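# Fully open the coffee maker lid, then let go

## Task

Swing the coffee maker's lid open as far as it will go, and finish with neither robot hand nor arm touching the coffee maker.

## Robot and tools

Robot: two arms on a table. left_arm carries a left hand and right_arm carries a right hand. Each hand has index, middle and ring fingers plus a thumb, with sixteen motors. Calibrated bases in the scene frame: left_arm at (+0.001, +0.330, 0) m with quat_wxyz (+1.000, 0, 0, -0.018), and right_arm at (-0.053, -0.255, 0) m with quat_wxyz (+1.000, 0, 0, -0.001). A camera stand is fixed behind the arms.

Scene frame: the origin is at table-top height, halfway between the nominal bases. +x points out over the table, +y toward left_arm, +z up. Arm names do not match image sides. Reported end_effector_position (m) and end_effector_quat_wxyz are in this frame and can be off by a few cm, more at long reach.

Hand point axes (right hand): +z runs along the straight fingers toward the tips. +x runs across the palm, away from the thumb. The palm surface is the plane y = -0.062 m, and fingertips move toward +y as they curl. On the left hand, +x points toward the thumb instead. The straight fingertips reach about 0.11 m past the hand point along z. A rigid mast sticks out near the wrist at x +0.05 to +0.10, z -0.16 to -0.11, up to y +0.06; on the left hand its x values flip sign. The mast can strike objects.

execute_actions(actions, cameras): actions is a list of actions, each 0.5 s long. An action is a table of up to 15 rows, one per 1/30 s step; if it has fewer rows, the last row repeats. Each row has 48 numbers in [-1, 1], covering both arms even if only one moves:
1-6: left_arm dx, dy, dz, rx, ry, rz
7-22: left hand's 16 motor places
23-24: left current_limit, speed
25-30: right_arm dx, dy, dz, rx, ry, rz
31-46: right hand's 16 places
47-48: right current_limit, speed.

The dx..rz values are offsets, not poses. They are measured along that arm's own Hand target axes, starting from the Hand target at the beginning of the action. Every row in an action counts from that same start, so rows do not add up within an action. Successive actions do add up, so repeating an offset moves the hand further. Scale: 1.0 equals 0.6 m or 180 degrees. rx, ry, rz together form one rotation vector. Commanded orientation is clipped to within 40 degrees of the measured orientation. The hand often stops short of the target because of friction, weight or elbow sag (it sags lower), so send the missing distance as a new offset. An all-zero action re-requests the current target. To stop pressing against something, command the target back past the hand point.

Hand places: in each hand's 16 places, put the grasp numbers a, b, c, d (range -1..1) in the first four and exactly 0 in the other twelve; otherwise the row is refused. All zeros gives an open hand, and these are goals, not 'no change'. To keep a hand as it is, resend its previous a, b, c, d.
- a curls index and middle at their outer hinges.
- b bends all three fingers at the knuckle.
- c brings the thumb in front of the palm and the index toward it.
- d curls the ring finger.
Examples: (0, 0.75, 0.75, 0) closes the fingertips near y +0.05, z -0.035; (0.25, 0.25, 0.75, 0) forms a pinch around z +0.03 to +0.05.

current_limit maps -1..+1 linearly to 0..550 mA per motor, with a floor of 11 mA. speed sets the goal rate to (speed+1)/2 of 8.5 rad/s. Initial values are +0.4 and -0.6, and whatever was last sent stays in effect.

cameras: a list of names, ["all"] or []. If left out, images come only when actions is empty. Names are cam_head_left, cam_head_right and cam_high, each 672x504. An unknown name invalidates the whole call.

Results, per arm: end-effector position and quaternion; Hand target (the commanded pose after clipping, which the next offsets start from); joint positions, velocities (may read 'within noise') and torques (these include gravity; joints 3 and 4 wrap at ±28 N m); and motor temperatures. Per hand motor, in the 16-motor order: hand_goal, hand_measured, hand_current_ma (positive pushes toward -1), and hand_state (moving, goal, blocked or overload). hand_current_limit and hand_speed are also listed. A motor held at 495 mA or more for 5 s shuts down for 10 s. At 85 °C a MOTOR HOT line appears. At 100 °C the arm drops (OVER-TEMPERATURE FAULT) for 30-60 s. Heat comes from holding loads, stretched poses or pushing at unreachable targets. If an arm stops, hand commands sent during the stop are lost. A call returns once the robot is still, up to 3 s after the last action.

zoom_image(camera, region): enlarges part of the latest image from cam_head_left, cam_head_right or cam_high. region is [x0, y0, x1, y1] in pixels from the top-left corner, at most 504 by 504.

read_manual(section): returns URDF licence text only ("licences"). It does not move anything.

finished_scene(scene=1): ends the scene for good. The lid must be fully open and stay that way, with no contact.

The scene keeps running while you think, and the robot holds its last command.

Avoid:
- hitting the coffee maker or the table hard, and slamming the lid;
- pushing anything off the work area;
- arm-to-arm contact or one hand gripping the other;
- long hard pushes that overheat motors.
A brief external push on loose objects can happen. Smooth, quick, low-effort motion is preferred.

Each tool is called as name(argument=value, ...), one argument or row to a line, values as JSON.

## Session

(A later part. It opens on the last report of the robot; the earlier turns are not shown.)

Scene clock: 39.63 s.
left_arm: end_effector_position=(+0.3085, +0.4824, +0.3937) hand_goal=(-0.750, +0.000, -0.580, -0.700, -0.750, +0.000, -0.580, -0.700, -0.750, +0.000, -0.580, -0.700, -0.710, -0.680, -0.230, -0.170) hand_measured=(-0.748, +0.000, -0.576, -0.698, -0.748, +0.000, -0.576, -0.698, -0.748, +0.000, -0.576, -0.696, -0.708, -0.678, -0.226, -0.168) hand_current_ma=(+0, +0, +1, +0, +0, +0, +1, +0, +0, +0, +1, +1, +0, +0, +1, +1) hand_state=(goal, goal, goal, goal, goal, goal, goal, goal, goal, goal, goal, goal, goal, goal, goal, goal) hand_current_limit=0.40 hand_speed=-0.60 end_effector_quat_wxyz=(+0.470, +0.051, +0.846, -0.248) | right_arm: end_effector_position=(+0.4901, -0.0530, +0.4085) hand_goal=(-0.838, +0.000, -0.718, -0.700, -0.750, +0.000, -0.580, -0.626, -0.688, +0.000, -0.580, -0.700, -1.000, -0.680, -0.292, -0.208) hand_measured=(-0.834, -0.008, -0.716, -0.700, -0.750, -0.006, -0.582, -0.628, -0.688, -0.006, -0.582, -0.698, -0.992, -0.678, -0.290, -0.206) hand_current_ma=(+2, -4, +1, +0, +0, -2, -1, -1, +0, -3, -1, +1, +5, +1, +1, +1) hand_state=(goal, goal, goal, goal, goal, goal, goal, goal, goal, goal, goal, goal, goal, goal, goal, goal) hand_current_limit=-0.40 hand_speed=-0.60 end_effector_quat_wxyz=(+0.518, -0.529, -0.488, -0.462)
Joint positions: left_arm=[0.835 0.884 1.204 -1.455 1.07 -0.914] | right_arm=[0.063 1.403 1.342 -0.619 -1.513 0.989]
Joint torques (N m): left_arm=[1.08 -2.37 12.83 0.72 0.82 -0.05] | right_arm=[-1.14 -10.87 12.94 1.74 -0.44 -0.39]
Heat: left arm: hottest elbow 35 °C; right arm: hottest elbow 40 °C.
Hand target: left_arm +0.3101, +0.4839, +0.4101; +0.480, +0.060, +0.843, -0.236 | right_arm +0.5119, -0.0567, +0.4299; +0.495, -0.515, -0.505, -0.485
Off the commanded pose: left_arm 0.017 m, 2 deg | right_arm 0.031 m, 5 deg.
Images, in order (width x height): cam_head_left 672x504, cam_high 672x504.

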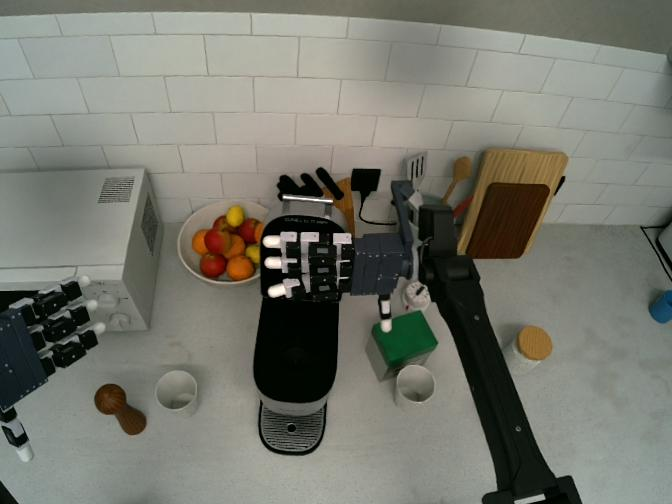

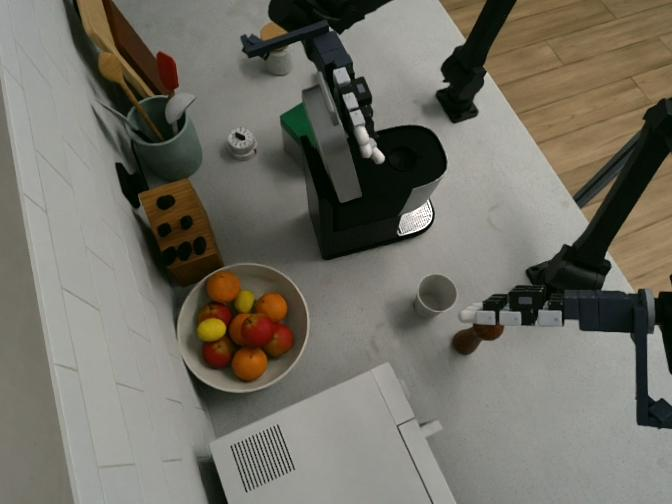

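execute_actions(
  actions=[
    [[0,0,0,0,0,0,0,0,0,0,0,0,0,0,0,0,0,0,0,0,0,0,0.4,-0.6,0,-0.005,0,0,0,0,0,0,-0.25,0,0,0,0,0,0,0,0,0,0,0,0,0,-0.4,-0.6],[0,0,0,0,0,0,0,0,0,0,0,0,0,0,0,0,0,0,0,0,0,0,0.4,-0.6,0,-0.01,0,0,0,0,0,0,-0.25,0,0,0,0,0,0,0,0,0,0,0,0,0,-0.4,-0.6],[0,0,0,0,0,0,0,0,0,0,0,0,0,0,0,0,0,0,0,0,0,0,0.4,-0.6,0,-0.014,0,0,0,0,0,0,-0.25,0,0,0,0,0,0,0,0,0,0,0,0,0,-0.4,-0.6],[0,0,0,0,0,0,0,0,0,0,0,0,0,0,0,0,0,0,0,0,0,0,0.4,-0.6,0,-0.018,0,0,0,0,0,0,-0.25,0,0,0,0,0,0,0,0,0,0,0,0,0,-0.4,-0.6],[0,0,0,0,0,0,0,0,0,0,0,0,0,0,0,0,0,0,0,0,0,0,0.4,-0.6,0,-0.022,0,0,0,0,0,0,-0.25,0,0,0,0,0,0,0,0,0,0,0,0,0,-0.4,-0.6]],
    [[0,0,0,0,0,0,0,0,0,0,0,0,0,0,0,0,0,0,0,0,0,0,0.4,-0.6,0,-0.004,0,0,0,0,0,0,-0.25,0,0,0,0,0,0,0,0,0,0,0,0,0,-0.4,-0.6],[0,0,0,0,0,0,0,0,0,0,0,0,0,0,0,0,0,0,0,0,0,0,0.4,-0.6,0,-0.008,0,0,0,0,0,0,-0.25,0,0,0,0,0,0,0,0,0,0,0,0,0,-0.4,-0.6],[0,0,0,0,0,0,0,0,0,0,0,0,0,0,0,0,0,0,0,0,0,0,0.4,-0.6,0,-0.012,0,0,0,0,0,0,-0.25,0,0,0,0,0,0,0,0,0,0,0,0,0,-0.4,-0.6],[0,0,0,0,0,0,0,0,0,0,0,0,0,0,0,0,0,0,0,0,0,0,0.4,-0.6,0,-0.016,0,0,0,0,0,0,-0.25,0,0,0,0,0,0,0,0,0,0,0,0,0,-0.4,-0.6],[0,0,0,0,0,0,0,0,0,0,0,0,0,0,0,0,0,0,0,0,0,0,0.4,-0.6,0,-0.02,0,0,0,0,0,0,-0.25,0,0,0,0,0,0,0,0,0,0,0,0,0,-0.4,-0.6],[0,0,0,0,0,0,0,0,0,0,0,0,0,0,0,0,0,0,0,0,0,0,0.4,-0.6,0,-0.025,0,0,0,0,0,0,-0.25,0,0,0,0,0,0,0,0,0,0,0,0,0,-0.4,-0.6]],
  ],
  cameras=["cam_high", "cam_head_left"],
)

zoom_image(
  camera="cam_high",
  region=[280, 50, 460, 270],
)

Scene clock: 41.13 s.
left_arm: end_effector_position=(+0.3085, +0.4824, +0.3937) hand_goal=(-0.750, +0.000, -0.580, -0.700, -0.750, +0.000, -0.580, -0.700, -0.750, +0.000, -0.580, -0.700, -0.710, -0.680, -0.230, -0.170) hand_measured=(-0.748, +0.000, -0.576, -0.698, -0.748, +0.000, -0.576, -0.698, -0.748, +0.000, -0.576, -0.696, -0.708, -0.678, -0.226, -0.168) hand_current_ma=(+0, +0, +1, +0, +0, +0, +1, +0, +0, +0, +1, +1, +0, +0, +1, +1) hand_state=(goal, goal, goal, goal, goal, goal, goal, goal, goal, goal, goal, goal, goal, goal, goal, goal) hand_current_limit=0.40 hand_speed=-0.60 end_effector_quat_wxyz=(+0.470, +0.051, +0.846, -0.248) | right_arm: end_effector_position=(+0.4792, -0.0541, +0.4232) hand_goal=(-0.838, +0.000, -0.718, -0.700, -0.750, +0.000, -0.580, -0.626, -0.688, +0.000, -0.580, -0.700, -1.000, -0.680, -0.292, -0.208) hand_measured=(-0.834, -0.008, -0.716, -0.700, -0.750, -0.006, -0.582, -0.628, -0.688, -0.006, -0.582, -0.698, -0.992, -0.678, -0.290, -0.206) hand_current_ma=(+2, -4, +1, +0, +0, -2, -1, -1, +0, -3, -1, +1, +5, +1, +1, +1) hand_state=(goal, goal, goal, goal, goal, goal, goal, goal, goal, goal, goal, goal, goal, goal, goal, goal) hand_current_limit=-0.40 hand_speed=-0.60 end_effector_quat_wxyz=(+0.509, -0.522, -0.496, -0.472)
Joint positions: left_arm=[0.835 0.884 1.204 -1.455 1.07 -0.914] | right_arm=[0.063 1.365 1.332 -0.617 -1.508 0.986]
Joint torques (N m): left_arm=[1.14 -2.32 12.83 0.7 0.81 -0.03] | right_arm=[-0.62 -12.63 9.06 1.65 -0.53 -0.32]
Motor temperatures (°C): left_arm=[27 28 35 30 35 29] | right_arm=[32 37 41 30 29 28]
Heat: left arm: hottest elbow 35 °C; right arm: hottest elbow 41 °C.
Hand target: left_arm +0.3101, +0.4839, +0.4101; +0.480, +0.060, +0.843, -0.236 | right_arm +0.4836, -0.0567, +0.4305; +0.495, -0.515, -0.505, -0.485
Off the commanded pose: left_arm 0.017 m, 2 deg | right_arm 0.009 m, 3 deg.
Images, in order (width x height): cam_head_left 672x504, cam_high 672x504.

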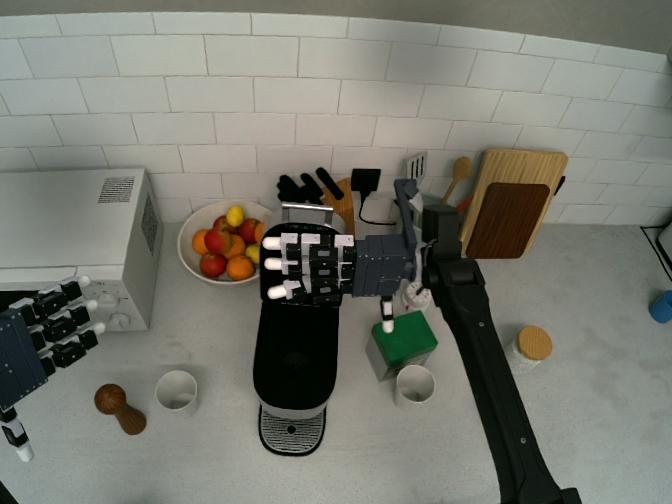

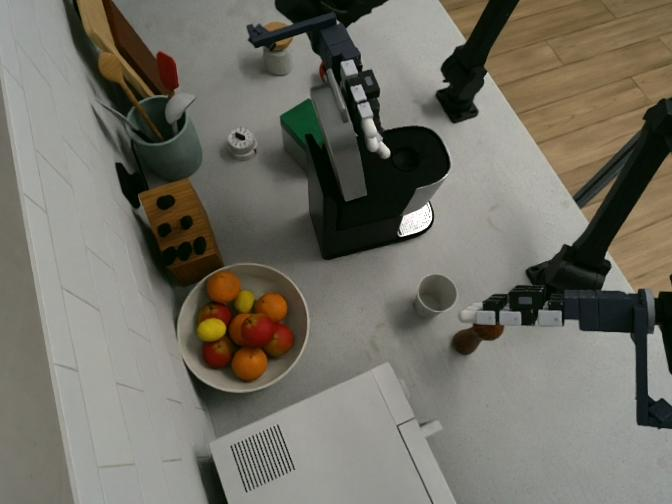

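Scaled by 2.291 from the camera's 672x504 image, which has a finer 960x720 frame.

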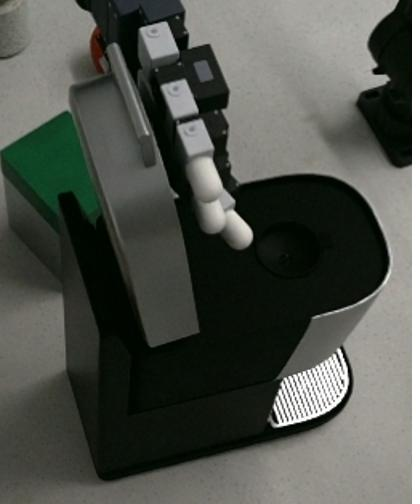

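execute_actions(
  actions=[
    [[0,0,0,0,0,0,0,0,0,0,0,0,0,0,0,0,0,0,0,0,0,0,0.4,-0.6,-0.012,-0.015,0,0,0,0,0,0,-0.25,0,0,0,0,0,0,0,0,0,0,0,0,0,0.4,-0.6],[0,0,0,0,0,0,0,0,0,0,0,0,0,0,0,0,0,0,0,0,0,0,0.4,-0.6,-0.02,-0.03,0,0,0,0,0,0,-0.25,0,0,0,0,0,0,0,0,0,0,0,0,0,0.4,-0.6],[0,0,0,0,0,0,0,0,0,0,0,0,0,0,0,0,0,0,0,0,0,0,0.4,-0.6,-0.03,-0.05,0,0,0,0,0,0,-0.25,0,0,0,0,0,0,0,0,0,0,0,0,0,0.4,-0.6],[0,0,0,0,0,0,0,0,0,0,0,0,0,0,0,0,0,0,0,0,0,0,0.4,-0.6,-0.033,-0.07,0,0,0,0,0,0,-0.25,0,0,0,0,0,0,0,0,0,0,0,0,0,0.4,-0.6],[0,0,0,0,0,0,0,0,0,0,0,0,0,0,0,0,0,0,0,0,0,0,0.4,-0.6,-0.033,-0.09,0,0,0,0,0,0,-0.25,0,0,0,0,0,0,0,0,0,0,0,0,0,0.4,-0.6],[0,0,0,0,0,0,0,0,0,0,0,0,0,0,0,0,0,0,0,0,0,0,0.4,-0.6,-0.033,-0.11,0,0,0,0,0,0,-0.25,0,0,0,0,0,0,0,0,0,0,0,0,0,0.4,-0.6],[0,0,0,0,0,0,0,0,0,0,0,0,0,0,0,0,0,0,0,0,0,0,0.4,-0.6,-0.033,-0.13,0,0,0,0,0,0,-0.25,0,0,0,0,0,0,0,0,0,0,0,0,0,0.4,-0.6],[0,0,0,0,0,0,0,0,0,0,0,0,0,0,0,0,0,0,0,0,0,0,0.4,-0.6,-0.033,-0.15,0,0,0,0,0,0,-0.25,0,0,0,0,0,0,0,0,0,0,0,0,0,0.4,-0.6],[0,0,0,0,0,0,0,0,0,0,0,0,0,0,0,0,0,0,0,0,0,0,0.4,-0.6,-0.033,-0.167,0,0,0,0,0,0,-0.25,0,0,0,0,0,0,0,0,0,0,0,0,0,0.4,-0.6]],
    [[0,0,0,0,0,0,0,0,0,0,0,0,0,0,0,0,0,0,0,0,0,0,0.4,-0.6,0.02,-0.02,-0.02,0,0,0,0,0,-0.25,0,0,0,0,0,0,0,0,0,0,0,0,0,0.4,-0.6],[0,0,0,0,0,0,0,0,0,0,0,0,0,0,0,0,0,0,0,0,0,0,0.4,-0.6,0.03,-0.04,-0.04,0,0,0,0,0,-0.25,0,0,0,0,0,0,0,0,0,0,0,0,0,0.4,-0.6],[0,0,0,0,0,0,0,0,0,0,0,0,0,0,0,0,0,0,0,0,0,0,0.4,-0.6,0.04,-0.06,-0.06,0,0,0,0,0,-0.25,0,0,0,0,0,0,0,0,0,0,0,0,0,0.4,-0.6],[0,0,0,0,0,0,0,0,0,0,0,0,0,0,0,0,0,0,0,0,0,0,0.4,-0.6,0.05,-0.08,-0.08,0,0,0,0,0,-0.25,0,0,0,0,0,0,0,0,0,0,0,0,0,0.4,-0.6],[0,0,0,0,0,0,0,0,0,0,0,0,0,0,0,0,0,0,0,0,0,0,0.4,-0.6,0.05,-0.1,-0.1,0,0,0,0,0,-0.25,0,0,0,0,0,0,0,0,0,0,0,0,0,0.4,-0.6],[0,0,0,0,0,0,0,0,0,0,0,0,0,0,0,0,0,0,0,0,0,0,0.4,-0.6,0.05,-0.11,-0.12,0,0,0,0,0,-0.25,0,0,0,0,0,0,0,0,0,0,0,0,0,0.4,-0.6]],
  ],
  cameras=["all"],
)

zoom_image(
  camera="cam_high",
  region=[280, 50, 460, 270],
)

Scene clock: 43.17 s.
left_arm: end_effector_position=(+0.3085, +0.4824, +0.3937) hand_goal=(-0.750, +0.000, -0.580, -0.700, -0.750, +0.000, -0.580, -0.700, -0.750, +0.000, -0.580, -0.700, -0.710, -0.680, -0.230, -0.170) hand_measured=(-0.748, +0.000, -0.576, -0.698, -0.748, +0.000, -0.576, -0.698, -0.748, +0.000, -0.576, -0.696, -0.708, -0.678, -0.226, -0.168) hand_current_ma=(+0, +0, +1, +0, +0, +0, +1, +0, +0, +0, +1, +1, +0, +0, +1, +1) hand_state=(goal, goal, goal, goal, goal, goal, goal, goal, goal, goal, goal, goal, goal, goal, goal, goal) hand_current_limit=0.40 hand_speed=-0.60 end_effector_quat_wxyz=(+0.470, +0.051, +0.846, -0.248) | right_arm: end_effector_position=(+0.3166, -0.1232, +0.4485) hand_goal=(-0.838, +0.000, -0.718, -0.700, -0.750, +0.000, -0.580, -0.626, -0.688, +0.000, -0.580, -0.700, -1.000, -0.680, -0.292, -0.208) hand_measured=(-0.836, -0.008, -0.716, -0.700, -0.750, -0.006, -0.582, -0.628, -0.688, -0.006, -0.582, -0.698, -0.992, -0.678, -0.290, -0.206) hand_current_ma=(+0, -4, +1, +0, +0, -2, -1, -1, +0, -3, +0, +1, +4, +1, +1, +1) hand_state=(goal, goal, goal, goal, goal, goal, goal, goal, goal, goal, goal, goal, goal, goal, goal, goal) hand_current_limit=0.40 hand_speed=-0.60 end_effector_quat_wxyz=(-0.473, +0.524, +0.471, +0.528)
Joint positions: left_arm=[0.835 0.884 1.204 -1.455 1.07 -0.914] | right_arm=[-0.117 0.866 0.996 -0.736 -1.582 0.963]
Joint torques (N m): left_arm=[1.08 -2.32 12.81 0.72 0.82 -0.02] | right_arm=[-1.49 -3.72 8.57 0.49 -0.86 -0.05]
Heat: left arm: hottest elbow 36 °C; right arm: hottest elbow 41 °C.
Hand target: left_arm +0.3101, +0.4839, +0.4101; +0.480, +0.060, +0.843, -0.236 | right_arm +0.3178, -0.1282, +0.4467; -0.495, +0.515, +0.505, +0.485
Off the commanded pose: left_arm 0.017 m, 2 deg | right_arm 0.005 m, 7 deg.
joint sent to its limit (right arm) — joint 5 (wrist yaw), lower limit. The joint targets are off in orientation, not in position.

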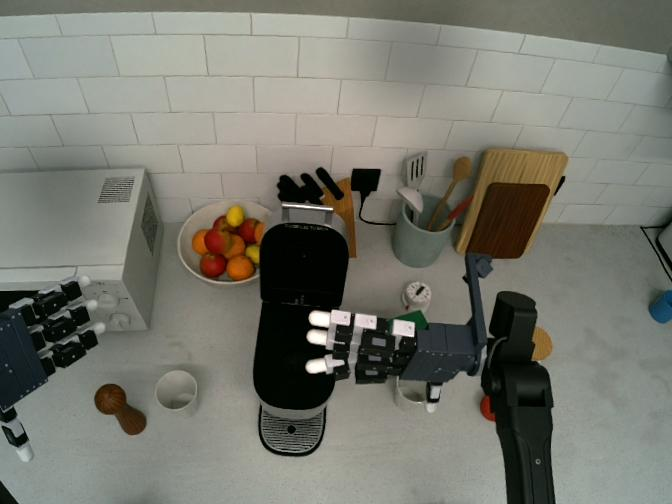

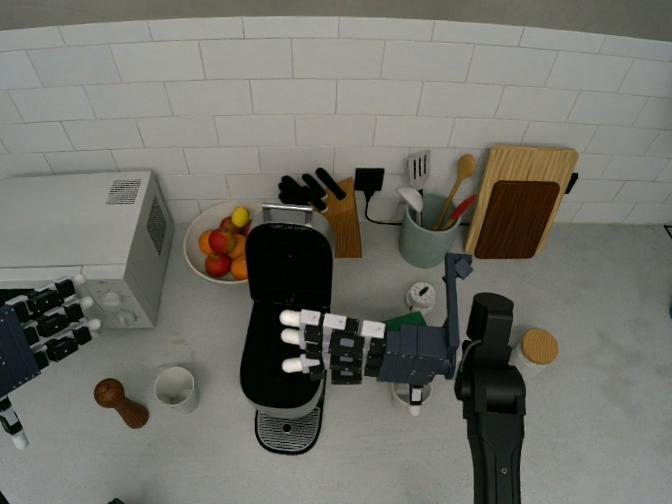

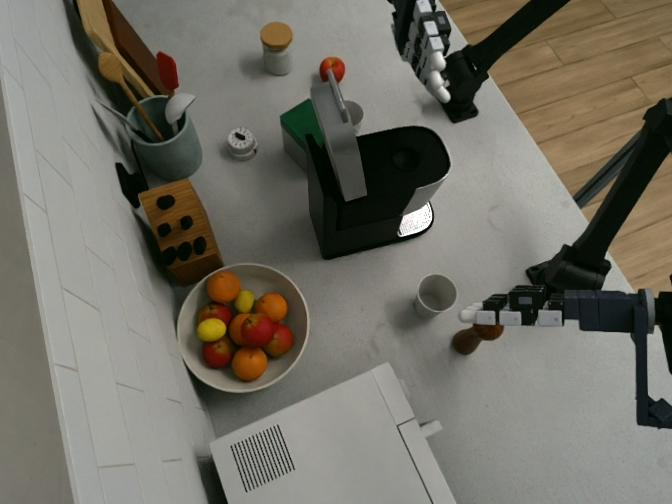

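Scaled by 2.291 from the camera's 672x504 image, which has a finer 960x720 frame.

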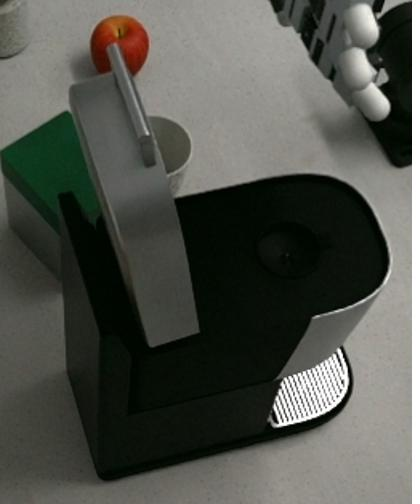

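finished_scene(
)

The scene is finished: the task was done.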